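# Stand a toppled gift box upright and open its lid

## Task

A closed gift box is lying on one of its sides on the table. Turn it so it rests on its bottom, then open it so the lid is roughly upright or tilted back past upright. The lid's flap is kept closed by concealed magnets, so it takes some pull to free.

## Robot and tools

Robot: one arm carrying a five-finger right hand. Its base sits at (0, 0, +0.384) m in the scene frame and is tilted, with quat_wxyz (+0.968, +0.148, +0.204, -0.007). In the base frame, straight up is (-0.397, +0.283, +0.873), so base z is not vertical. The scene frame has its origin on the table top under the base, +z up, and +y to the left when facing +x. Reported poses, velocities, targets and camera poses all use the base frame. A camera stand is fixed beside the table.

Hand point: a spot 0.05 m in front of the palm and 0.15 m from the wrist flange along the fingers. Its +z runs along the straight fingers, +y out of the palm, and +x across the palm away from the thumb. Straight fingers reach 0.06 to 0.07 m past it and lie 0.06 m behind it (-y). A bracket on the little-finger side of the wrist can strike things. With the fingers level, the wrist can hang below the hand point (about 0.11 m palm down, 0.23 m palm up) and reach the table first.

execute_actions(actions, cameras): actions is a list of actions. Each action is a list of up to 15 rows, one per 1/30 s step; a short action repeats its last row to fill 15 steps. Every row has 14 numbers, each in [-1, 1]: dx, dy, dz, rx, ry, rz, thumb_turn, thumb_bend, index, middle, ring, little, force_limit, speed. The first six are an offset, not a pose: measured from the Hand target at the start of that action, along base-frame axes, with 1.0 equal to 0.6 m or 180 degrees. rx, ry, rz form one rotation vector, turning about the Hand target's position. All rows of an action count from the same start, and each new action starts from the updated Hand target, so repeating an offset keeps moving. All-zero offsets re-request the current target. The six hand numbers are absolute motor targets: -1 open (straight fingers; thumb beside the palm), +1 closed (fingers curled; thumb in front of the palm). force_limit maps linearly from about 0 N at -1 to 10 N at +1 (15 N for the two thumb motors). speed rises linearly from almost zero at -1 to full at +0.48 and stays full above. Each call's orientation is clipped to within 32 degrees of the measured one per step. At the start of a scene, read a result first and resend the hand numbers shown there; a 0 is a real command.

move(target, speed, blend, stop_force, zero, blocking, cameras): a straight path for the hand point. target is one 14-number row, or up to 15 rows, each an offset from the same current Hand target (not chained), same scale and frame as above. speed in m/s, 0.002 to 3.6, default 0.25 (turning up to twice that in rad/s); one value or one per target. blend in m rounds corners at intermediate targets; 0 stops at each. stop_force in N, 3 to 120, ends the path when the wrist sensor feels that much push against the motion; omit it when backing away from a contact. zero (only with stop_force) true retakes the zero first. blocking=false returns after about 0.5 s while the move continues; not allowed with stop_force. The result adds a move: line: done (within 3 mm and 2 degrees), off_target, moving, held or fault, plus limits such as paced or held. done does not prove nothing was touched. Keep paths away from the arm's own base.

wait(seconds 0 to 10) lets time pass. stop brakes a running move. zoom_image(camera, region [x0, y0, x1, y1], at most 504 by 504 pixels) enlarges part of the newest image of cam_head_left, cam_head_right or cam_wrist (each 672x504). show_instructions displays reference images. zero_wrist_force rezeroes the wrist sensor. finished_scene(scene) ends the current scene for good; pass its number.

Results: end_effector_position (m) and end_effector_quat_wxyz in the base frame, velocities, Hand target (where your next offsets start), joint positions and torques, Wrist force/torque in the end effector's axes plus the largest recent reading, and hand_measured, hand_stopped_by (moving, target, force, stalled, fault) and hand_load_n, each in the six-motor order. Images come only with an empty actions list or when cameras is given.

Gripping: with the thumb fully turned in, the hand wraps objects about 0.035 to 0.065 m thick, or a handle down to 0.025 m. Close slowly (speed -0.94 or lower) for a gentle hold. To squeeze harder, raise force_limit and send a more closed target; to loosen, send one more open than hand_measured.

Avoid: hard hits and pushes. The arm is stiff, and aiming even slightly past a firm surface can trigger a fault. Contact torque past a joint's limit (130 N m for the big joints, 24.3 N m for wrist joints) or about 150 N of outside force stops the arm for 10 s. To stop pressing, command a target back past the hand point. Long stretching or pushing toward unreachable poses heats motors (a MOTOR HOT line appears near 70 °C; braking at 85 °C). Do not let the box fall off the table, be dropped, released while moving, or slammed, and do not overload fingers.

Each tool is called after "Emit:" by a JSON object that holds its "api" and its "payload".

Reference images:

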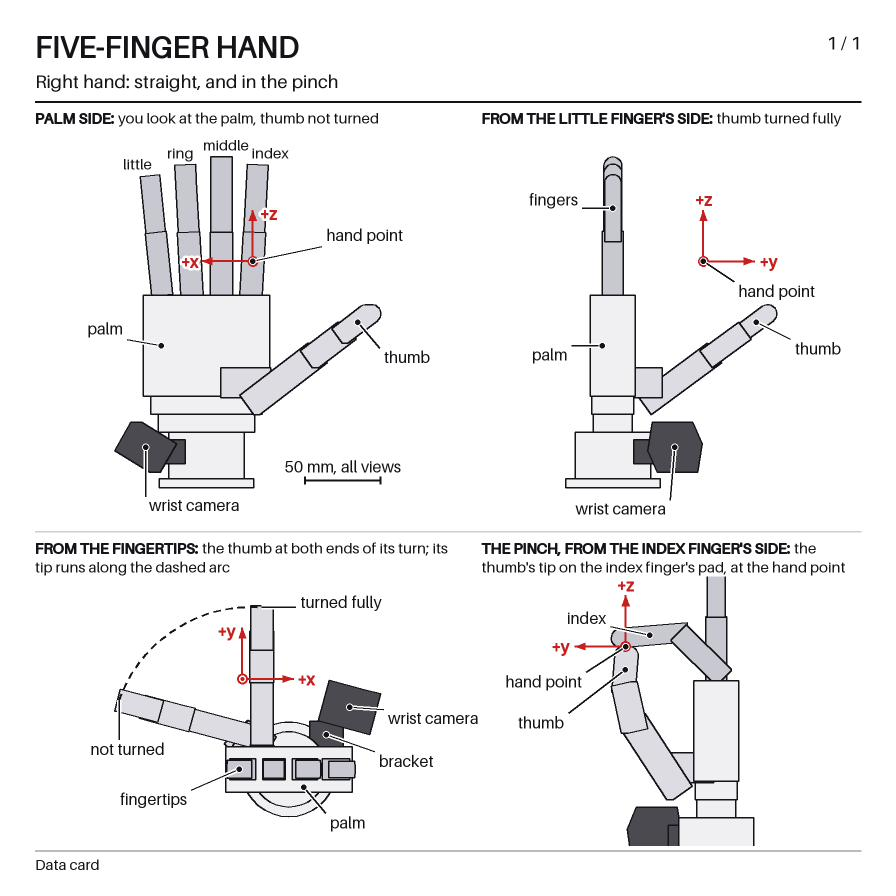

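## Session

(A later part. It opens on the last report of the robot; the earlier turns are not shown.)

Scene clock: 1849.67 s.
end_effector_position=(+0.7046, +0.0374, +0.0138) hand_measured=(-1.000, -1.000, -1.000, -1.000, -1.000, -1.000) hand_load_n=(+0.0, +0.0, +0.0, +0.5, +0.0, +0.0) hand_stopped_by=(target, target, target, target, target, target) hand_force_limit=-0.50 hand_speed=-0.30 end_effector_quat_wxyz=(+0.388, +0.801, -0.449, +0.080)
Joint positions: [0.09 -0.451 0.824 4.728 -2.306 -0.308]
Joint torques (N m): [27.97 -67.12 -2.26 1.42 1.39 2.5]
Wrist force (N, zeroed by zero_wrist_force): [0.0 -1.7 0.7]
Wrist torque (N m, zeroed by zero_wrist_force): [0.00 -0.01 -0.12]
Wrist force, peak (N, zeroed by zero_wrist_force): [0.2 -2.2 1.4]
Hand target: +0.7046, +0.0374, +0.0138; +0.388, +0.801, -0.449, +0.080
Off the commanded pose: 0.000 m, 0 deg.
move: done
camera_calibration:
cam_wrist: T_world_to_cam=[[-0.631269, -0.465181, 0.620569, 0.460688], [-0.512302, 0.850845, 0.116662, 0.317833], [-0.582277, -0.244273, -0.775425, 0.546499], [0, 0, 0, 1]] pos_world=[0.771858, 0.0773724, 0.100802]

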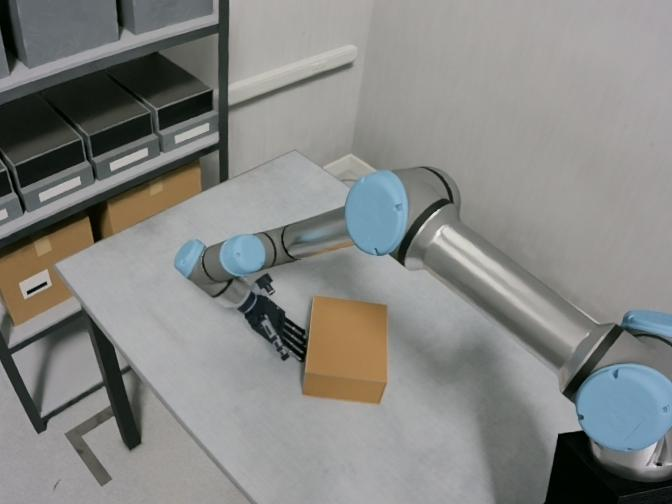

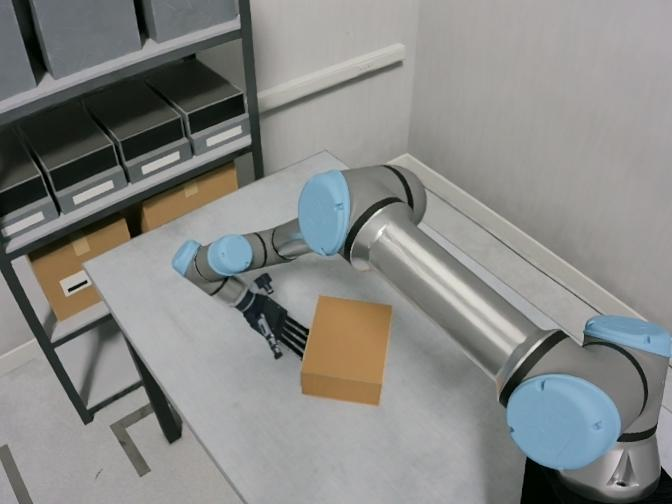

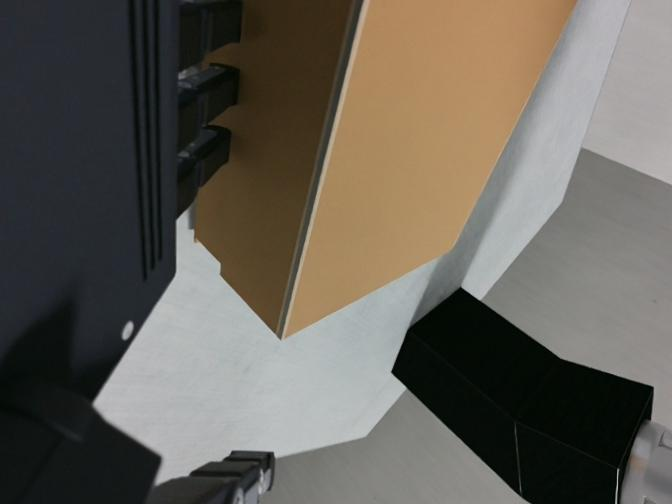

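Emit:
{"api": "move", "payload": {"target": [[0.00794, -0.00567, -0.01746, 0, 0, 0, -1, -1, -1, -1, -1, -1, -0.5, -0.3], [0.0669, 0.0523, -0.0096, 0, 0, 0, -1, -1, -1, -1, -1, -1, -0.5, -0.3], [0.01, 0.11, 0.15, 0, 0, 0, -1, -1, -1, -1, -1, -1, -0.5, -0.3]], "speed": [0.008, 0.03, 0.1], "cameras": ["all"]}}

Emit:
{"api": "zoom_image", "payload": {"camera": "cam_head_left", "region": [270, 280, 410, 420]}}

Emit:
{"api": "zoom_image", "payload": {"camera": "cam_head_right", "region": [270, 280, 410, 420]}}

Scene clock: 2238.80 s.
end_effector_position=(+0.7107, +0.1033, +0.1036) hand_measured=(-1.000, -1.000, -1.000, -1.000, -1.000, -1.000) hand_load_n=(+0.0, +0.0, +0.0, +0.0, +0.0, +0.0) hand_stopped_by=(target, target, target, target, target, target) hand_force_limit=-0.50 hand_speed=-0.30 end_effector_quat_wxyz=(+0.388, +0.801, -0.449, +0.080)
Joint positions: [0.166 -0.438 0.547 5.053 -2.276 -0.216]
Joint torques (N m): [30.44 -68.73 -6.62 1.36 1.61 2.59]
Wrist force (N, zeroed by zero_wrist_force): [0.1 0.0 -0.2]
Wrist torque (N m, zeroed by zero_wrist_force): [0.02 -0.03 -0.07]
Wrist force, peak (N, zeroed by zero_wrist_force): [0.0 -2.1 1.6]
Hand target: +0.7106, +0.1034, +0.1038; +0.388, +0.801, -0.449, +0.080
Off the commanded pose: 0.000 m, 0 deg.
move: done
camera_calibration:
cam_wrist: T_world_to_cam=[[-0.631233, -0.465165, 0.620617, 0.439428], [-0.512295, 0.850848, 0.11667, 0.254403], [-0.582322, -0.244293, -0.775385, 0.635812], [0, 0, 0, 1]] pos_world=[0.777958, 0.143272, 0.190602]

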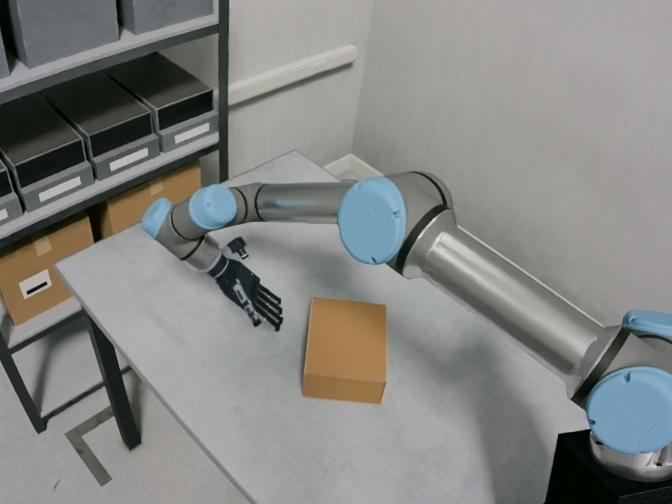

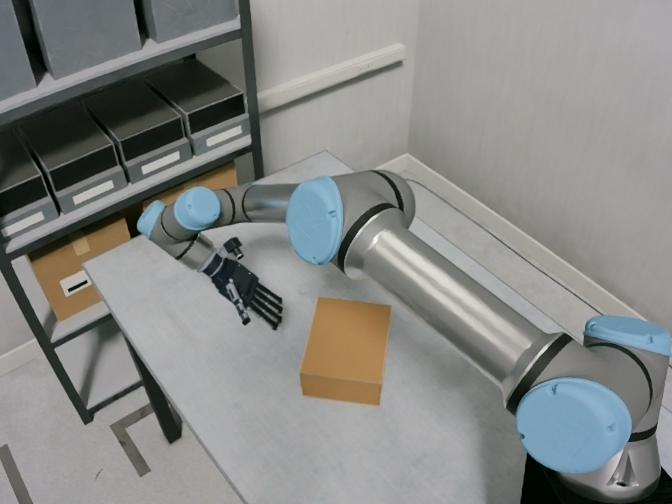

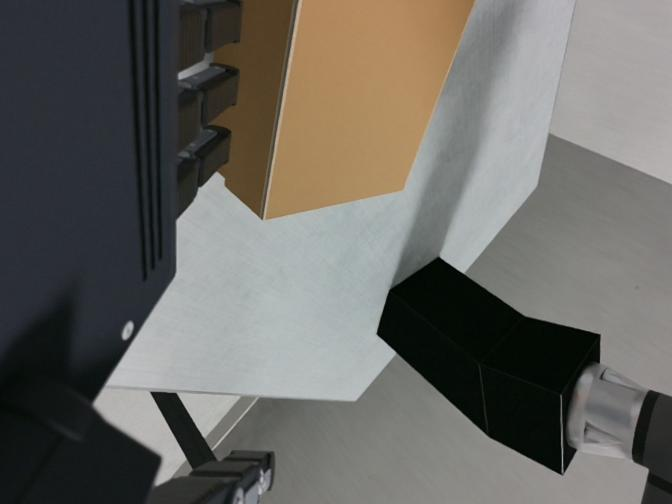

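Scaled by 3.600 from the camera's 672x504 image, which has a finer 960x720 frame.

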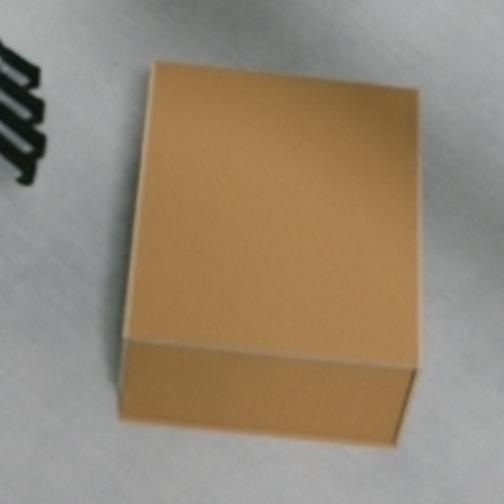

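Scaled by 3.600 from the camera's 672x504 image, which has a finer 960x720 frame.

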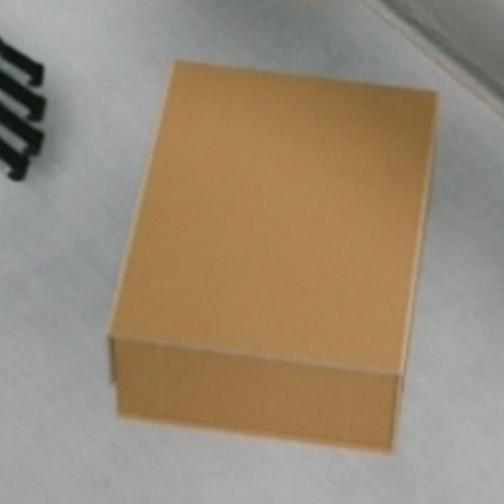

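Emit:
{"api": "move", "payload": {"target": [-0.14, 0.0987, -0.134, -0.0686, -0.2932, 0.1763, 1, -1, -0.24, -0.5, -1, -1, -0.5, -0.3], "speed": 0.12, "cameras": ["all"]}}

Scene clock: 2310.33 s.
end_effector_position=(+0.6266, +0.1626, +0.0234) hand_measured=(+1.000, -1.000, -0.240, -0.500, -1.000, -1.000) hand_load_n=(+0.0, +0.0, +0.5, +0.0, +0.0, +0.0) hand_stopped_by=(target, target, target, target, target, target) hand_force_limit=-0.50 hand_speed=-0.30 end_effector_quat_wxyz=(+0.196, +0.727, -0.334, +0.567)
Joint positions: [0.41 -0.576 1.651 2.71 -2.657 -0.886]
Joint torques (N m): [27.72 -31.93 -20.38 -3.81 1.11 -3.33]
Wrist force (N, zeroed by zero_wrist_force): [0.7 0.7 0.2]
Wrist torque (N m, zeroed by zero_wrist_force): [0.24 -0.08 -0.05]
Wrist force, peak (N, zeroed by zero_wrist_force): [1.0 0.9 0.2]
Hand target: +0.6266, +0.1626, +0.0234; +0.196, +0.727, -0.334, +0.567
Off the commanded pose: 0.000 m, 0 deg.
move: done
camera_calibration:
cam_wrist: T_world_to_cam=[[-0.631787, -0.765719, 0.120496, 0.524622], [-0.644429, 0.432475, -0.630617, 0.338511], [0.430764, -0.476066, -0.766683, -0.0581423], [0, 0, 0, 1]] pos_world=[0.574641, 0.227637, 0.105679]

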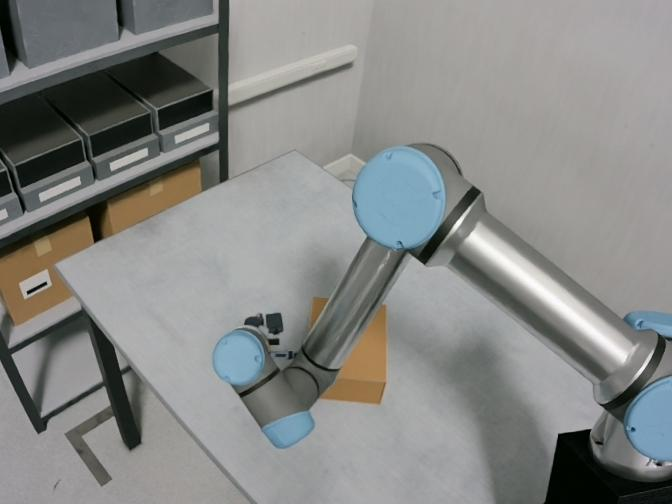

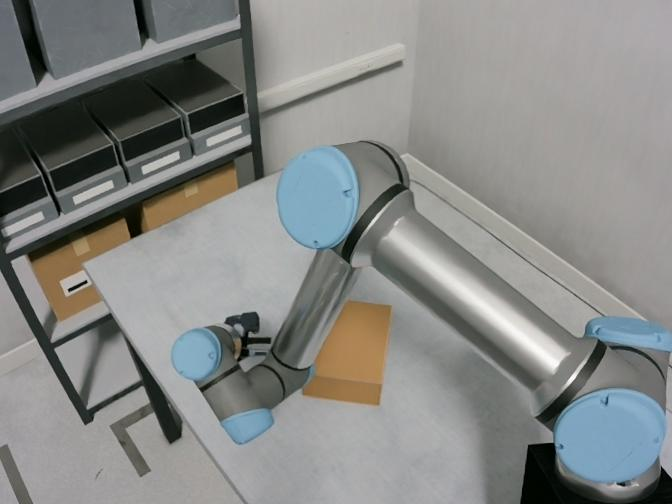

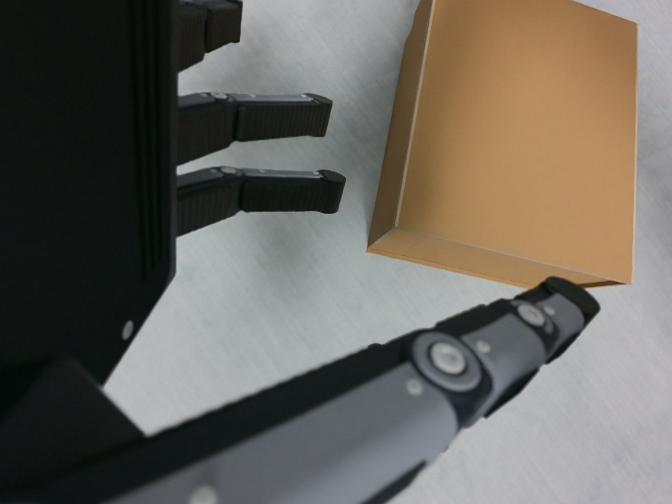

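Emit:
{"api": "zoom_image", "payload": {"camera": "cam_wrist", "region": [170, 60, 420, 260]}}

Emit:
{"api": "zoom_image", "payload": {"camera": "cam_wrist", "region": [340, 180, 650, 420]}}

Scaled by 2.016 from the camera's 672x504 image, which has a finer 960x720 frame.

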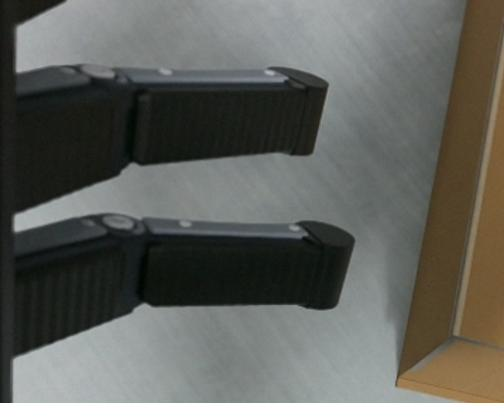

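Scaled by 1.626 from the camera's 672x504 image, which has a finer 960x720 frame.

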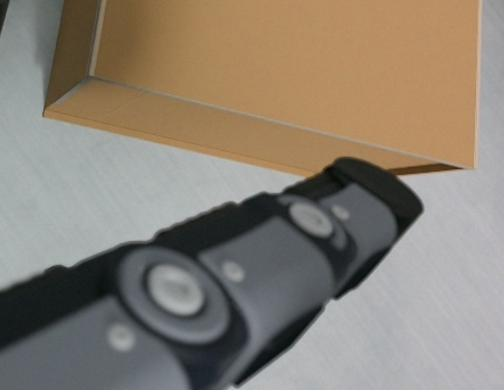

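Emit:
{"api": "move", "payload": {"target": [[0.1026, -0.0733, -0.2255, 0, 0, 0, 1, -1, -0.24, -0.5, -1, -1, -0.5, -0.3], [0.0912, -0.1415, -0.218, 0, 0, 0, 1, -1, -0.24, -0.5, -1, -1, -0.5, -0.3]], "speed": [0.08, 0.03], "stop_force": 8, "cameras": ["all"]}}

Emit:
{"api": "zoom_image", "payload": {"camera": "cam_wrist", "region": [170, 0, 670, 420]}}

Scene clock: 2406.10 s.
end_effector_position=(+0.6813, +0.0777, -0.1074) hand_measured=(+1.000, -1.000, -0.240, -0.500, -1.000, -1.000) hand_load_n=(+0.0, +0.0, +0.0, +0.0, +0.0, +0.5) hand_stopped_by=(target, target, target, target, target, target) hand_force_limit=-0.50 hand_speed=-0.30 end_effector_quat_wxyz=(+0.196, +0.727, -0.334, +0.567)
Joint positions: [0.248 -0.265 1.45 2.457 -2.52 -1.054]
Joint torques (N m): [15.09 -53.56 10 -3.92 1.27 -2.99]
Wrist force (N, zeroed by zero_wrist_force): [1.0 1.0 0.3]
Wrist torque (N m, zeroed by zero_wrist_force): [0.26 -0.15 -0.04]
Wrist force, peak (N, zeroed by zero_wrist_force): [1.4 1.3 0.3]
Hand target: +0.6813, +0.0777, -0.1074; +0.196, +0.727, -0.334, +0.567
Off the commanded pose: 0.000 m, 0 deg.
move: done
camera_calibration:
cam_wrist: T_world_to_cam=[[-0.631695, -0.765802, 0.120451, 0.509885], [-0.644388, 0.432333, -0.630755, 0.327984], [0.430959, -0.476062, -0.766576, -0.222527], [0, 0, 0, 1]] pos_world=[0.629341, 0.142736, -0.0251225]

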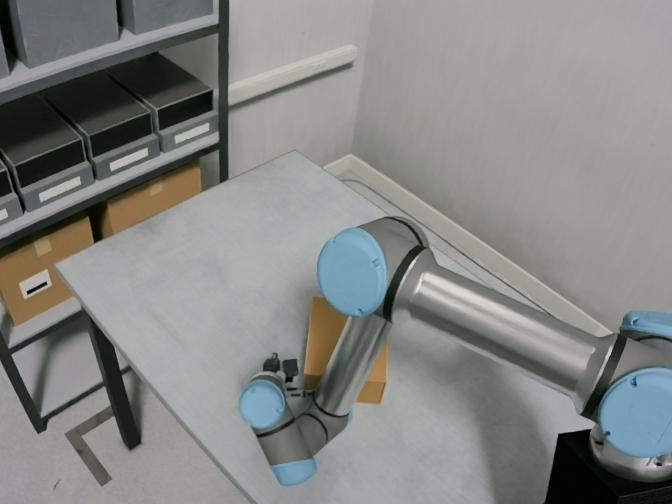

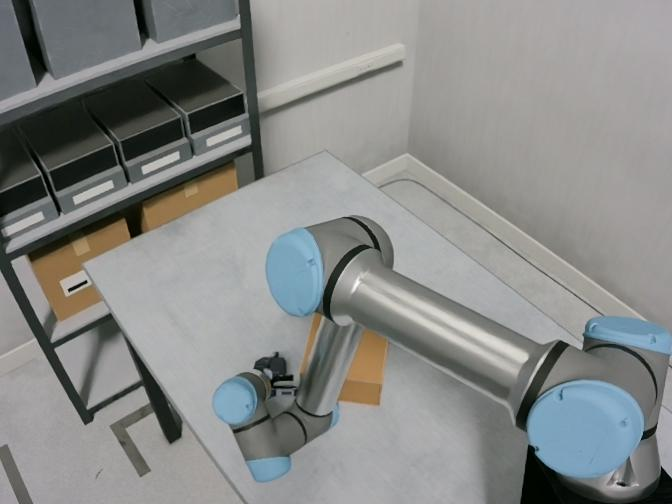

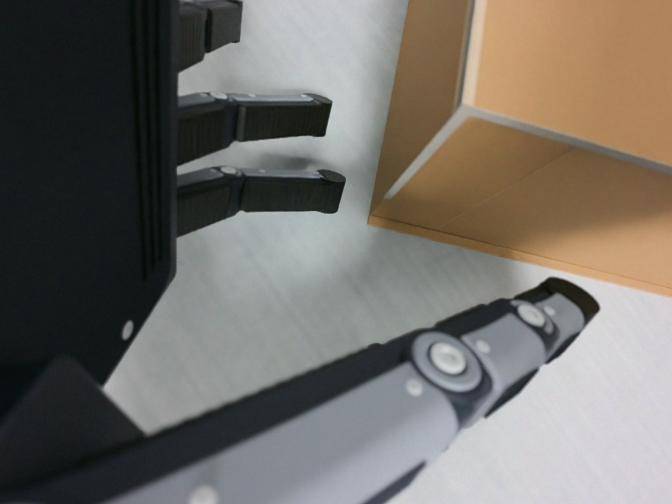

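Scaled by 1.008 from the camera's 672x504 image, which has a finer 960x720 frame.

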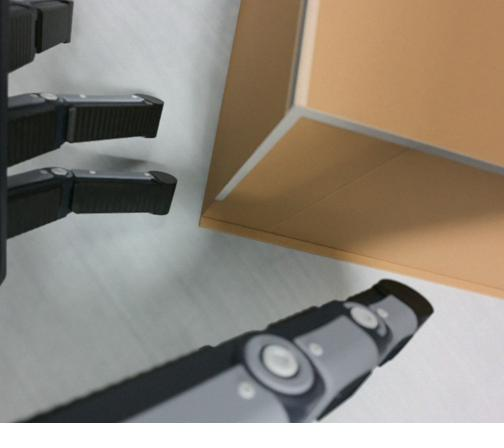

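Emit:
{"api": "move", "payload": {"target": [0, 0, 0, 0, 0, 0, 1, -0.5, -0.24, -0.5, -1, -1, -0.5, -0.5], "cameras": ["cam_wrist"]}}

Emit:
{"api": "zoom_image", "payload": {"camera": "cam_wrist", "region": [300, 60, 600, 360]}}

Scene clock: 2453.43 s.
end_effector_position=(+0.6813, +0.0777, -0.1074) hand_measured=(+1.000, -0.500, -0.240, -0.500, -1.000, -1.000) hand_load_n=(+0.0, +0.0, +0.0, +0.0, +0.0, +0.0) hand_stopped_by=(target, target, target, target, target, target) hand_force_limit=-0.50 hand_speed=-0.50 end_effector_quat_wxyz=(+0.196, +0.727, -0.334, +0.567)
Joint positions: [0.248 -0.265 1.45 2.457 -2.52 -1.054]
Joint torques (N m): [15.26 -53.3 9.87 -3.71 1.06 -2.98]
Wrist force (N, zeroed by zero_wrist_force): [0.7 1.1 0.2]
Wrist torque (N m, zeroed by zero_wrist_force): [0.27 -0.11 -0.06]
Wrist force, peak (N, zeroed by zero_wrist_force): [1.5 1.3 0.1]
Hand target: +0.6813, +0.0777, -0.1074; +0.196, +0.727, -0.334, +0.567
Off the commanded pose: 0.000 m, 0 deg.
move: done
camera_calibration:
cam_wrist: T_world_to_cam=[[-0.631695, -0.765802, 0.120451, 0.509885], [-0.644388, 0.432333, -0.630755, 0.327984], [0.430959, -0.476062, -0.766576, -0.222527], [0, 0, 0, 1]] pos_world=[0.629341, 0.142736, -0.0251225]
Images, in order (width x height): cam_wrist 672x504.

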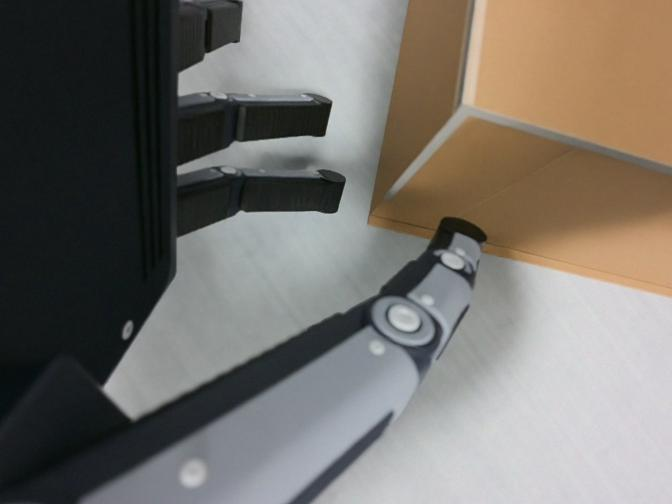

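Scaled by 1.680 from the camera's 672x504 image, which has a finer 960x720 frame.

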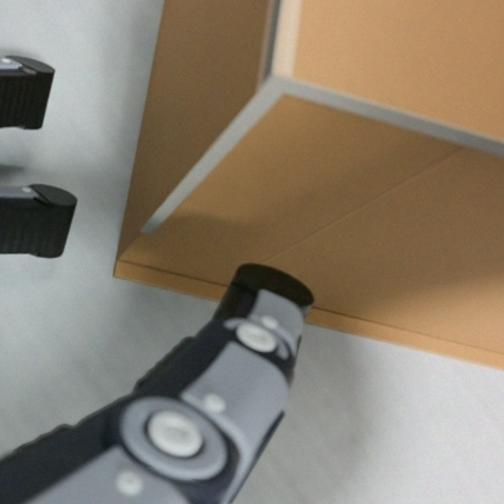

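Emit:
{"api": "execute_actions", "payload": {"actions": []}}

Scene clock: 2501.37 s.
end_effector_position=(+0.6813, +0.0777, -0.1074) hand_measured=(+1.000, -0.500, -0.240, -0.500, -1.000, -1.000) hand_load_n=(+0.5, +0.0, +0.0, +0.0, +0.0, +0.0) hand_stopped_by=(target, target, target, target, target, target) hand_force_limit=-0.50 hand_speed=-0.50 end_effector_quat_wxyz=(+0.196, +0.727, -0.334, +0.567)
Joint positions: [0.248 -0.265 1.45 2.457 -2.52 -1.054]
Joint velocities: within noise
Joint torques (N m): [14.78 -53.31 9.37 -3.46 0.23 -2.93]
Wrist force (N, zeroed by zero_wrist_force): [0.9 1.3 0.3]
Wrist torque (N m, zeroed by zero_wrist_force): [0.31 -0.12 -0.05]
Wrist force, peak (N, zeroed by zero_wrist_force): [1.3 1.6 0.4]
Hand target: +0.6813, +0.0777, -0.1074; +0.196, +0.727, -0.334, +0.567
Off the commanded pose: 0.000 m, 0 deg.
camera_calibration:
cam_wrist: T_world_to_cam=[[-0.631695, -0.765802, 0.120451, 0.509885], [-0.644388, 0.432333, -0.630755, 0.327984], [0.430959, -0.476062, -0.766576, -0.222527], [0, 0, 0, 1]] pos_world=[0.629341, 0.142736, -0.0251225]

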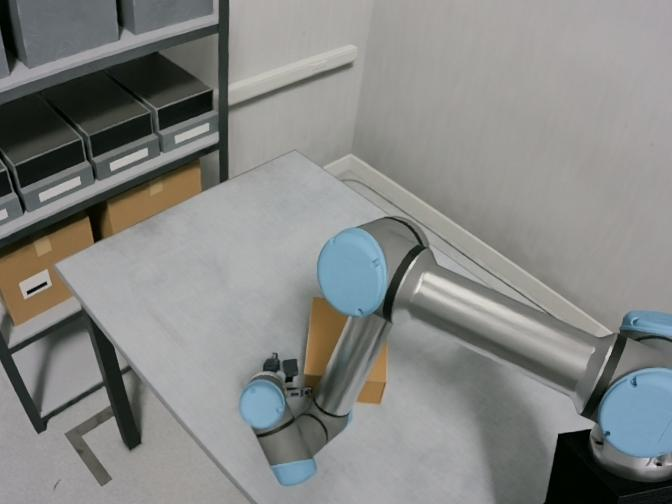

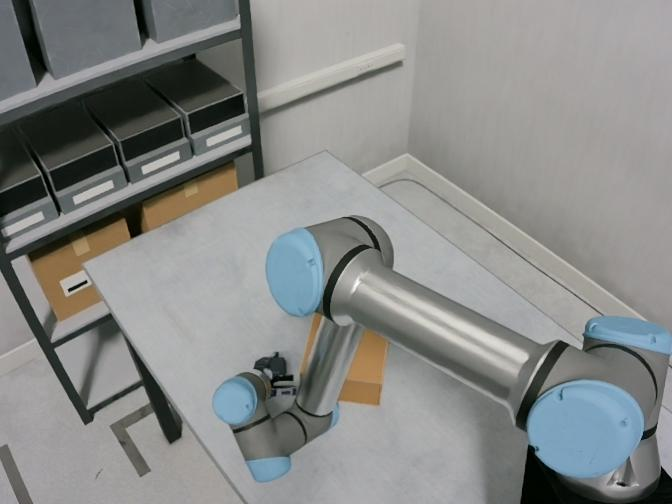

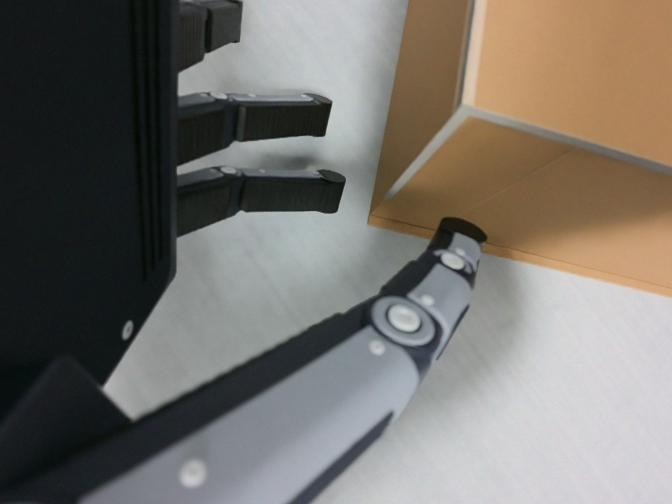

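Emit:
{"api": "zoom_image", "payload": {"camera": "cam_wrist", "region": [330, 60, 550, 280]}}

Scaled by 2.291 from the camera's 672x504 image, which has a finer 960x720 frame.

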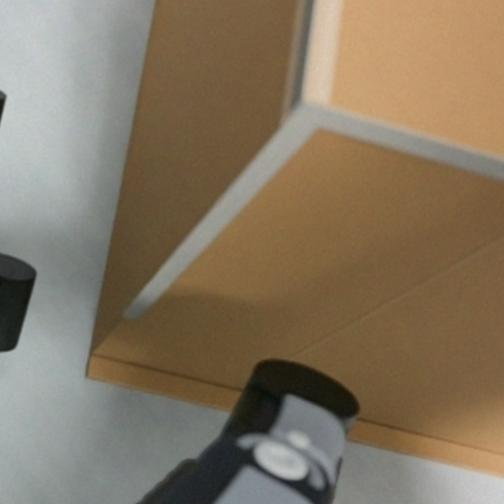

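Emit:
{"api": "move", "payload": {"target": [0.014578, -0.016415, 0.011965, 0, 0, 0, 1, -0.5, -0.24, -0.5, -1, -1, -0.5, -0.5], "speed": 0.02, "stop_force": 3, "cameras": ["cam_wrist"]}}

Scene clock: 2549.33 s.
end_effector_position=(+0.6901, +0.0679, -0.1002) hand_measured=(+1.000, -0.500, -0.240, -0.500, -1.000, -1.000) hand_load_n=(+1.0, +0.0, +0.0, +0.5, +0.0, +0.0) hand_stopped_by=(target, target, target, target, target, target) hand_force_limit=-0.50 hand_speed=-0.50 end_effector_quat_wxyz=(+0.196, +0.727, -0.334, +0.567)
Joint positions: [0.229 -0.275 1.444 2.46 -2.503 -1.069]
Joint torques (N m): [14.99 -54.1 -17.14 -0.16 1.23 -2.96]
Wrist force (N, zeroed by zero_wrist_force): [0.9 1.3 -0.2]
Wrist torque (N m, zeroed by zero_wrist_force): [0.30 -0.20 -0.01]
Wrist force, peak (N, zeroed by zero_wrist_force): [1.4 1.3 0.2]
Hand target: +0.6901, +0.0679, -0.1002; +0.196, +0.727, -0.334, +0.567
Off the commanded pose: 0.000 m, 0 deg.
move: done
camera_calibration:
cam_wrist: T_world_to_cam=[[-0.631695, -0.765802, 0.120451, 0.507007], [-0.644388, 0.432333, -0.630755, 0.342413], [0.430959, -0.476062, -0.766576, -0.22559], [0, 0, 0, 1]] pos_world=[0.638141, 0.132836, -0.0180225]
Images, in order (width x height): cam_wrist 672x504.

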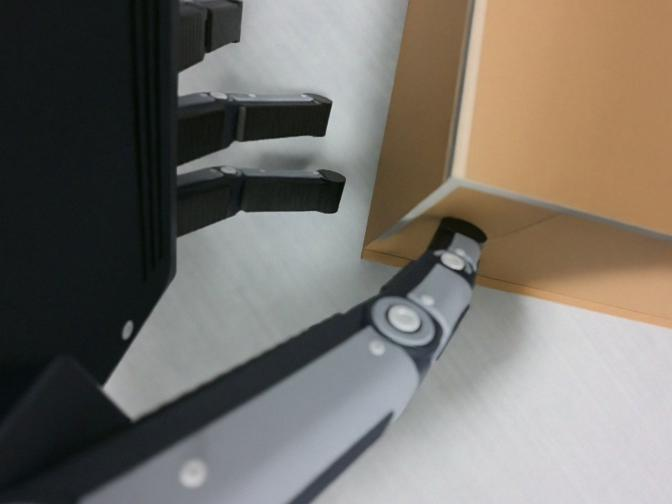

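Emit:
{"api": "move", "payload": {"target": [0.00972, -0.01094, 0.00798, 0, 0, 0, 1, -0.5, -0.24, -0.5, -1, -1, -0.5, -0.5], "speed": 0.008, "stop_force": 3, "cameras": ["cam_wrist"]}}

Scene clock: 2558.27 s.
end_effector_position=(+0.6959, +0.0613, -0.0954) hand_measured=(+1.000, -0.500, -0.240, -0.500, -1.000, -1.000) hand_load_n=(+1.0, +0.0, +0.0, +0.0, +0.0, +0.0) hand_stopped_by=(target, target, target, target, target, target) hand_force_limit=-0.50 hand_speed=-0.50 end_effector_quat_wxyz=(+0.196, +0.727, -0.334, +0.567)
Joint positions: [0.216 -0.281 1.44 2.464 -2.492 -1.079]
Joint torques (N m): [14.11 -54.09 -15.94 -0.24 1.2 -2.97]
Wrist force (N, zeroed by zero_wrist_force): [0.9 0.8 -0.9]
Wrist torque (N m, zeroed by zero_wrist_force): [0.26 -0.15 -0.03]
Wrist force, peak (N, zeroed by zero_wrist_force): [1.4 1.1 -0.4]
Hand target: +0.6959, +0.0613, -0.0954; +0.196, +0.727, -0.334, +0.567
Off the commanded pose: 0.000 m, 0 deg.
move: done
camera_calibration:
cam_wrist: T_world_to_cam=[[-0.631695, -0.765802, 0.120451, 0.505039], [-0.644388, 0.432333, -0.630755, 0.352031], [0.430959, -0.476062, -0.766576, -0.227552], [0, 0, 0, 1]] pos_world=[0.643941, 0.126236, -0.0132225]
Images, in order (width x height): cam_wrist 672x504.

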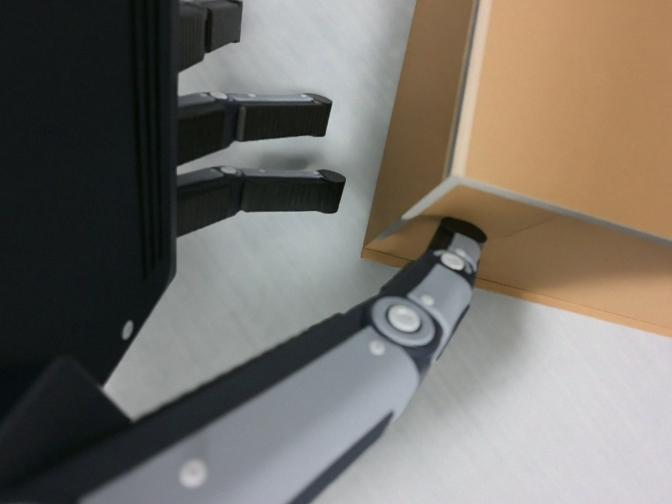

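Emit:
{"api": "move", "payload": {"target": [[-0.00097, 0.001094, -0.0008, 0, 0, 0, 1, -0.5, -0.24, -0.5, -1, -1, -0.5, -0.5], [0.001675, -0.0008, -0.00662, 0, 0, 0, 1, -0.5, -0.24, -0.5, -1, -1, -0.5, -0.5]], "speed": 0.01, "cameras": []}}

Emit:
{"api": "move", "payload": {"target": [0, 0, 0, 0, 0, 0, 1, -0.5, 0, -0.5, -1, -1, -0.9, -0.94], "cameras": ["cam_wrist"]}}

Scene clock: 2574.77 s.
end_effector_position=(+0.6968, +0.0609, -0.0992) hand_measured=(+1.000, -0.500, -0.240, -0.500, -1.000, -1.000) hand_load_n=(+0.0, +0.0, +0.0, +0.0, +0.0, +0.0) hand_stopped_by=(target, target, target, target, target, target) hand_force_limit=-0.50 hand_speed=-0.50 end_effector_quat_wxyz=(+0.196, +0.727, -0.334, +0.567)
Joint positions: [0.215 -0.272 1.432 2.462 -2.491 -1.08]
Joint torques (N m): [15.19 -32.01 -17.2 -3.94 1.32 -2.94]
Wrist force (N, zeroed by zero_wrist_force): [1.5 1.4 0.0]
Wrist torque (N m, zeroed by zero_wrist_force): [0.33 -0.22 0.00]
Wrist force, peak (N, zeroed by zero_wrist_force): [1.5 1.4 0.0]
Hand target: +0.6969, +0.0608, -0.0994; +0.196, +0.727, -0.334, +0.567
Off the commanded pose: 0.000 m, 0 deg.
move: done
No camera images: "cameras" was empty.

Scene clock: 2576.43 s.
end_effector_position=(+0.6969, +0.0608, -0.0994) hand_measured=(+1.000, -0.500, +0.000, -0.500, -1.000, -1.000) hand_load_n=(+0.0, +0.0, +0.0, +0.0, +0.0, +0.0) hand_stopped_by=(target, target, target, target, target, target) hand_force_limit=-0.90 hand_speed=-0.94 end_effector_quat_wxyz=(+0.196, +0.727, -0.334, +0.567)
Joint positions: [0.215 -0.272 1.431 2.462 -2.491 -1.08]
Joint torques (N m): [14.7 -31.49 -16.17 -3.87 1.23 -3.04]
Wrist force (N, zeroed by zero_wrist_force): [1.4 1.4 0.1]
Wrist torque (N m, zeroed by zero_wrist_force): [0.31 -0.20 -0.02]
Wrist force, peak (N, zeroed by zero_wrist_force): [1.4 1.5 -0.1]
Hand target: +0.6969, +0.0608, -0.0994; +0.196, +0.727, -0.334, +0.567
Off the commanded pose: 0.000 m, 0 deg.
move: done
camera_calibration:
cam_wrist: T_world_to_cam=[[-0.631695, -0.765802, 0.120451, 0.505834], [-0.644388, 0.432333, -0.630755, 0.350389], [0.430959, -0.476062, -0.766576, -0.231163], [0, 0, 0, 1]] pos_world=[0.644941, 0.125836, -0.0171225]
Images, in order (width x height): cam_wrist 672x504.

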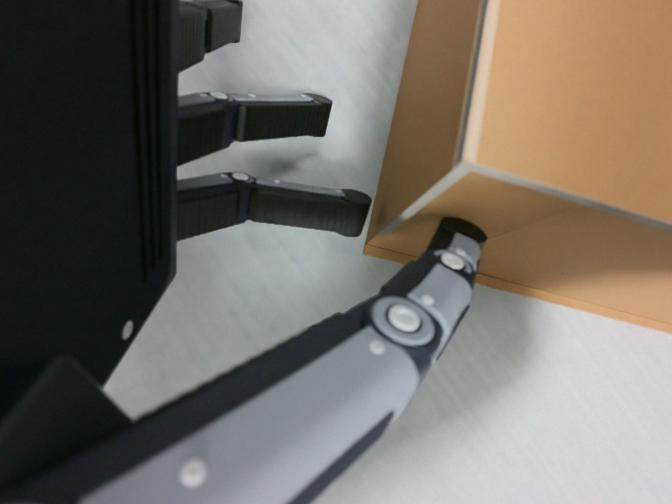

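Emit:
{"api": "zoom_image", "payload": {"camera": "cam_wrist", "region": [320, 130, 520, 280]}}

Scaled by 2.520 from the camera's 672x504 image, which has a finer 960x720 frame.

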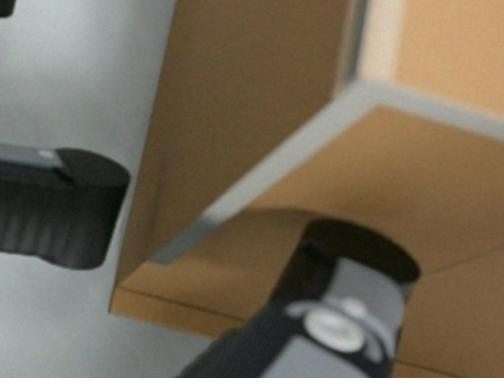

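Emit:
{"api": "move", "payload": {"target": [0, 0, 0, 0, 0, 0, 1, -0.5, 0.15, -0.5, -1, -1, -0.9, -0.94], "cameras": ["cam_wrist"]}}

Scene clock: 2585.10 s.
end_effector_position=(+0.6969, +0.0608, -0.0994) hand_measured=(+1.000, -0.500, +0.150, -0.500, -1.000, -1.000) hand_load_n=(+0.5, +0.0, +0.5, +0.0, +0.0, +0.0) hand_stopped_by=(target, target, target, target, target, target) hand_force_limit=-0.90 hand_speed=-0.94 end_effector_quat_wxyz=(+0.196, +0.727, -0.334, +0.567)
Joint positions: [0.215 -0.272 1.431 2.462 -2.491 -1.08]
Joint torques (N m): [15.33 -32 -16.03 -3.88 1.49 -2.87]
Wrist force (N, zeroed by zero_wrist_force): [1.2 1.2 0.0]
Wrist torque (N m, zeroed by zero_wrist_force): [0.29 -0.17 -0.03]
Wrist force, peak (N, zeroed by zero_wrist_force): [1.4 1.6 -0.1]
Hand target: +0.6969, +0.0608, -0.0994; +0.196, +0.727, -0.334, +0.567
Off the commanded pose: 0.000 m, 0 deg.
move: done
camera_calibration:
cam_wrist: T_world_to_cam=[[-0.631695, -0.765802, 0.120451, 0.505834], [-0.644388, 0.432333, -0.630755, 0.350389], [0.430959, -0.476062, -0.766576, -0.231163], [0, 0, 0, 1]] pos_world=[0.644941, 0.125836, -0.0171225]
Images, in order (width x height): cam_wrist 672x504.

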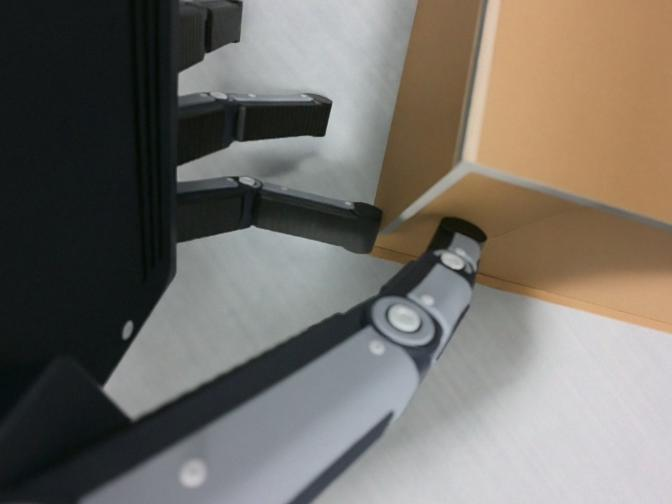

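Emit:
{"api": "move", "payload": {"target": [0, 0, 0, 0, 0, 0, 1, -0.5, -0.2, -0.5, -1, -1, -0.9, -0.9], "cameras": []}}

Emit:
{"api": "move", "payload": {"target": [-0.00591, -0.00582, -0.0008, 0, 0, 0, 1, -0.5, -0.2, -0.5, -1, -1, -0.9, -0.9], "speed": 0.01, "stop_force": 3, "cameras": []}}

Emit:
{"api": "move", "payload": {"target": [0, 0, 0, 0, 0, 0, 1, -0.5, 0, -0.5, -1, -1, -0.85, -0.94], "cameras": ["cam_wrist"]}}

Scene clock: 2606.33 s.
end_effector_position=(+0.6969, +0.0608, -0.0994) hand_measured=(+1.000, -0.500, -0.200, -0.500, -1.000, -1.000) hand_load_n=(+0.0, +0.0, +0.0, +0.0, +0.0, +0.0) hand_stopped_by=(target, target, target, target, target, target) hand_force_limit=-0.90 hand_speed=-0.90 end_effector_quat_wxyz=(+0.196, +0.727, -0.334, +0.567)
Joint positions: [0.215 -0.272 1.431 2.462 -2.491 -1.08]
Joint torques (N m): [15.68 -31.66 -15.99 -3.57 1.24 -2.97]
Wrist force (N, zeroed by zero_wrist_force): [1.4 1.1 0.0]
Wrist torque (N m, zeroed by zero_wrist_force): [0.29 -0.21 -0.02]
Wrist force, peak (N, zeroed by zero_wrist_force): [1.7 1.3 0.3]
Hand target: +0.6969, +0.0608, -0.0994; +0.196, +0.727, -0.334, +0.567
Off the commanded pose: 0.000 m, 0 deg.
move: done
No camera images: "cameras" was empty.

Scene clock: 2607.80 s.
end_effector_position=(+0.6934, +0.0573, -0.0999) hand_measured=(+1.000, -0.500, -0.200, -0.500, -1.000, -1.000) hand_load_n=(+0.0, +0.0, +0.0, +0.0, +0.0, +0.0) hand_stopped_by=(target, target, target, target, target, target) hand_force_limit=-0.90 hand_speed=-0.90 end_effector_quat_wxyz=(+0.196, +0.727, -0.334, +0.567)
Joint positions: [0.211 -0.275 1.446 2.448 -2.487 -1.083]
Joint torques (N m): [14.63 -54.35 10.63 -3.86 1.26 -2.98]
Wrist force (N, zeroed by zero_wrist_force): [1.3 0.9 0.1]
Wrist torque (N m, zeroed by zero_wrist_force): [0.25 -0.20 -0.03]
Wrist force, peak (N, zeroed by zero_wrist_force): [1.5 1.4 -0.1]
Hand target: +0.6934, +0.0573, -0.0999; +0.196, +0.727, -0.334, +0.567
Off the commanded pose: 0.000 m, 0 deg.
move: done
No camera images: "cameras" was empty.

Scene clock: 2609.23 s.
end_effector_position=(+0.6934, +0.0573, -0.0999) hand_measured=(+1.000, -0.500, +0.000, -0.500, -1.000, -1.000) hand_load_n=(+0.5, +0.0, +0.0, +0.0, +0.0, +0.0) hand_stopped_by=(target, target, target, target, target, target) hand_force_limit=-0.85 hand_speed=-0.94 end_effector_quat_wxyz=(+0.196, +0.727, -0.334, +0.567)
Joint positions: [0.211 -0.275 1.446 2.448 -2.487 -1.083]
Joint torques (N m): [14.96 -53.89 10.65 -3.78 1.19 -2.84]
Wrist force (N, zeroed by zero_wrist_force): [1.4 1.2 0.2]
Wrist torque (N m, zeroed by zero_wrist_force): [0.28 -0.22 -0.01]
Wrist force, peak (N, zeroed by zero_wrist_force): [1.4 1.4 0.3]
Hand target: +0.6934, +0.0573, -0.0999; +0.196, +0.727, -0.334, +0.567
Off the commanded pose: 0.000 m, 0 deg.
move: done
camera_calibration:
cam_wrist: T_world_to_cam=[[-0.631695, -0.765802, 0.120451, 0.501003], [-0.644388, 0.432333, -0.630755, 0.349331], [0.430959, -0.476062, -0.766576, -0.231704], [0, 0, 0, 1]] pos_world=[0.641441, 0.122336, -0.0176225]
Images, in order (width x height): cam_wrist 672x504.

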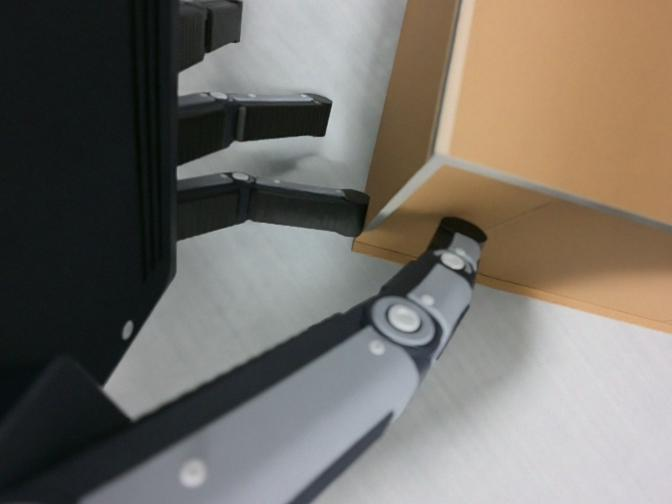

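Emit:
{"api": "zoom_image", "payload": {"camera": "cam_wrist", "region": [300, 130, 500, 280]}}

Scaled by 2.520 from the camera's 672x504 image, which has a finer 960x720 frame.

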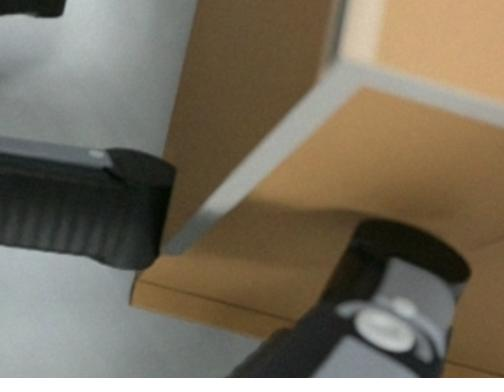

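Emit:
{"api": "move", "payload": {"target": [0, 0, 0, 0, 0, 0, 1, 0.0, 0, -0.5, -1, -1, -0.85, -0.94], "cameras": ["cam_wrist"]}}

Scene clock: 2621.43 s.
end_effector_position=(+0.6934, +0.0573, -0.0999) hand_measured=(+1.000, -0.452, +0.000, -0.500, -1.000, -1.000) hand_load_n=(+1.0, +1.5, +0.5, +0.0, +0.0, +0.0) hand_stopped_by=(target, force, target, target, target, target) hand_force_limit=-0.85 hand_speed=-0.94 end_effector_quat_wxyz=(+0.196, +0.727, -0.334, +0.567)
Joint positions: [0.211 -0.275 1.446 2.448 -2.487 -1.083]
Joint torques (N m): [15.5 -53.63 9.18 -3.7 0.85 -2.87]
Wrist force (N, zeroed by zero_wrist_force): [1.2 1.5 -0.8]
Wrist torque (N m, zeroed by zero_wrist_force): [0.28 -0.16 0.00]
Wrist force, peak (N, zeroed by zero_wrist_force): [1.1 1.9 -0.6]
Hand target: +0.6934, +0.0573, -0.0999; +0.196, +0.727, -0.334, +0.567
Off the commanded pose: 0.000 m, 0 deg.
move: done
camera_calibration:
cam_wrist: T_world_to_cam=[[-0.631695, -0.765802, 0.120451, 0.501003], [-0.644388, 0.432333, -0.630755, 0.349331], [0.430959, -0.476062, -0.766576, -0.231704], [0, 0, 0, 1]] pos_world=[0.641441, 0.122336, -0.0176225]
Images, in order (width x height): cam_wrist 672x504.

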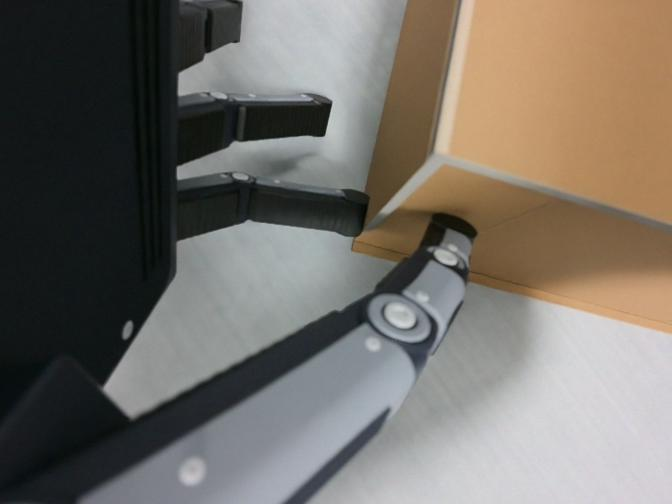

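Emit:
{"api": "move", "payload": {"target": [-0.00389, 0.00438, -0.00319, 0, 0, 0, 1, -0.452, 0, -0.5, -1, -1, -0.85, -0.94], "speed": 0.01, "cameras": []}}

Emit:
{"api": "move", "payload": {"target": [0, 0, 0, 0, 0, 0, 1, 0.0, 0, -0.5, -1, -1, -0.86, -0.94], "cameras": ["cam_wrist"]}}

Scene clock: 2634.13 s.
end_effector_position=(+0.6912, +0.0598, -0.1017) hand_measured=(+1.000, -0.452, +0.000, -0.500, -1.000, -1.000) hand_load_n=(+0.5, +0.0, +0.0, +0.0, +0.0, +0.0) hand_stopped_by=(target, target, target, target, target, target) hand_force_limit=-0.85 hand_speed=-0.94 end_effector_quat_wxyz=(+0.196, +0.727, -0.334, +0.567)
Joint positions: [0.215 -0.272 1.447 2.446 -2.492 -1.08]
Joint torques (N m): [27.98 -31.04 10.42 -4.06 -2.66 2.6]
Wrist force (N, zeroed by zero_wrist_force): [1.1 1.1 0.1]
Wrist torque (N m, zeroed by zero_wrist_force): [0.29 -0.16 -0.11]
Wrist force, peak (N, zeroed by zero_wrist_force): [1.3 1.8 -0.9]
Hand target: +0.6910, +0.0600, -0.1018; +0.196, +0.727, -0.334, +0.567
Off the commanded pose: 0.000 m, 0 deg.
move: done
No camera images: "cameras" was empty.

Scene clock: 2636.87 s.
end_effector_position=(+0.6910, +0.0600, -0.1018) hand_measured=(+1.000, -0.234, +0.000, -0.500, -1.000, -1.000) hand_load_n=(+0.5, +1.0, +0.5, +0.0, +0.0, +0.0) hand_stopped_by=(target, force, target, target, target, target) hand_force_limit=-0.86 hand_speed=-0.94 end_effector_quat_wxyz=(+0.196, +0.727, -0.334, +0.567)
Joint positions: [0.216 -0.272 1.448 2.446 -2.492 -1.079]
Joint torques (N m): [26.8 -31.67 9.73 -3.77 -2.38 2.67]
Wrist force (N, zeroed by zero_wrist_force): [1.6 2.1 -0.2]
Wrist torque (N m, zeroed by zero_wrist_force): [0.35 -0.17 -0.07]
Wrist force, peak (N, zeroed by zero_wrist_force): [1.8 2.1 -0.2]
Hand target: +0.6910, +0.0600, -0.1018; +0.196, +0.727, -0.334, +0.567
Off the commanded pose: 0.000 m, 0 deg.
move: done
camera_calibration:
cam_wrist: T_world_to_cam=[[-0.631695, -0.765802, 0.120451, 0.501707], [-0.644388, 0.432333, -0.630755, 0.345462], [0.430959, -0.476062, -0.766576, -0.230889], [0, 0, 0, 1]] pos_world=[0.639041, 0.124936, -0.0195225]
Images, in order (width x height): cam_wrist 672x504.

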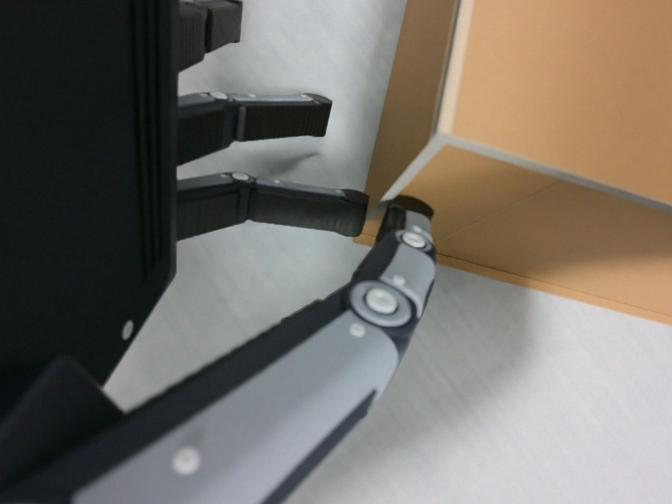

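Emit:
{"api": "zoom_image", "payload": {"camera": "cam_wrist", "region": [320, 110, 500, 270]}}

Scaled by 2.800 from the camera's 672x504 image, which has a finer 960x720 frame.

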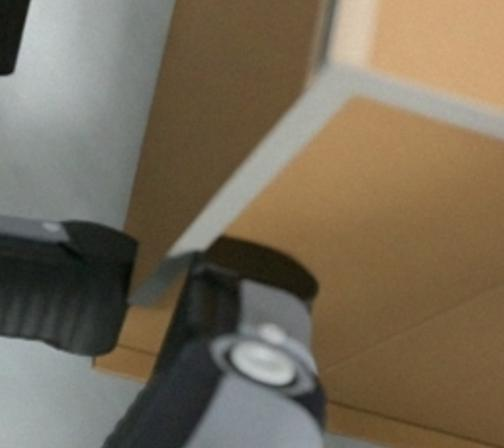

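Emit:
{"api": "move", "payload": {"target": [0, 0, 0, 0, 0, 0, 1, -0.234, 0.2, -0.5, -1, -1, -0.8, -0.94], "cameras": ["cam_wrist"]}}

Scene clock: 2646.93 s.
end_effector_position=(+0.6910, +0.0600, -0.1018) hand_measured=(+1.000, -0.234, +0.004, -0.500, -1.000, -1.000) hand_load_n=(+0.5, +1.0, +1.5, +0.0, +0.0, +0.0) hand_stopped_by=(target, target, force, target, target, target) hand_force_limit=-0.80 hand_speed=-0.94 end_effector_quat_wxyz=(+0.196, +0.727, -0.334, +0.567)
Joint positions: [0.216 -0.272 1.448 2.446 -2.492 -1.079]
Joint torques (N m): [27.28 -32.11 7.76 -3.67 1.21 2.38]
Wrist force (N, zeroed by zero_wrist_force): [1.6 0.8 0.5]
Wrist torque (N m, zeroed by zero_wrist_force): [0.29 -0.20 -0.08]
Wrist force, peak (N, zeroed by zero_wrist_force): [1.7 2.3 -0.2]
Hand target: +0.6910, +0.0600, -0.1018; +0.196, +0.727, -0.334, +0.567
Off the commanded pose: 0.000 m, 0 deg.
move: done
camera_calibration:
cam_wrist: T_world_to_cam=[[-0.631695, -0.765802, 0.120451, 0.501707], [-0.644388, 0.432333, -0.630755, 0.345462], [0.430959, -0.476062, -0.766576, -0.230889], [0, 0, 0, 1]] pos_world=[0.639041, 0.124936, -0.0195225]
Images, in order (width x height): cam_wrist 672x504.

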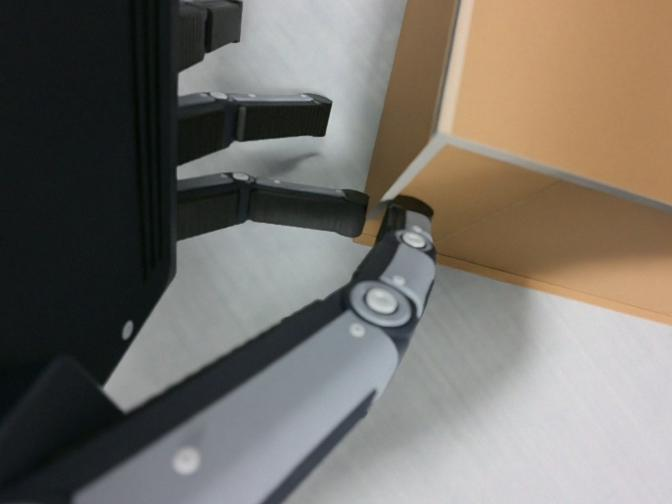

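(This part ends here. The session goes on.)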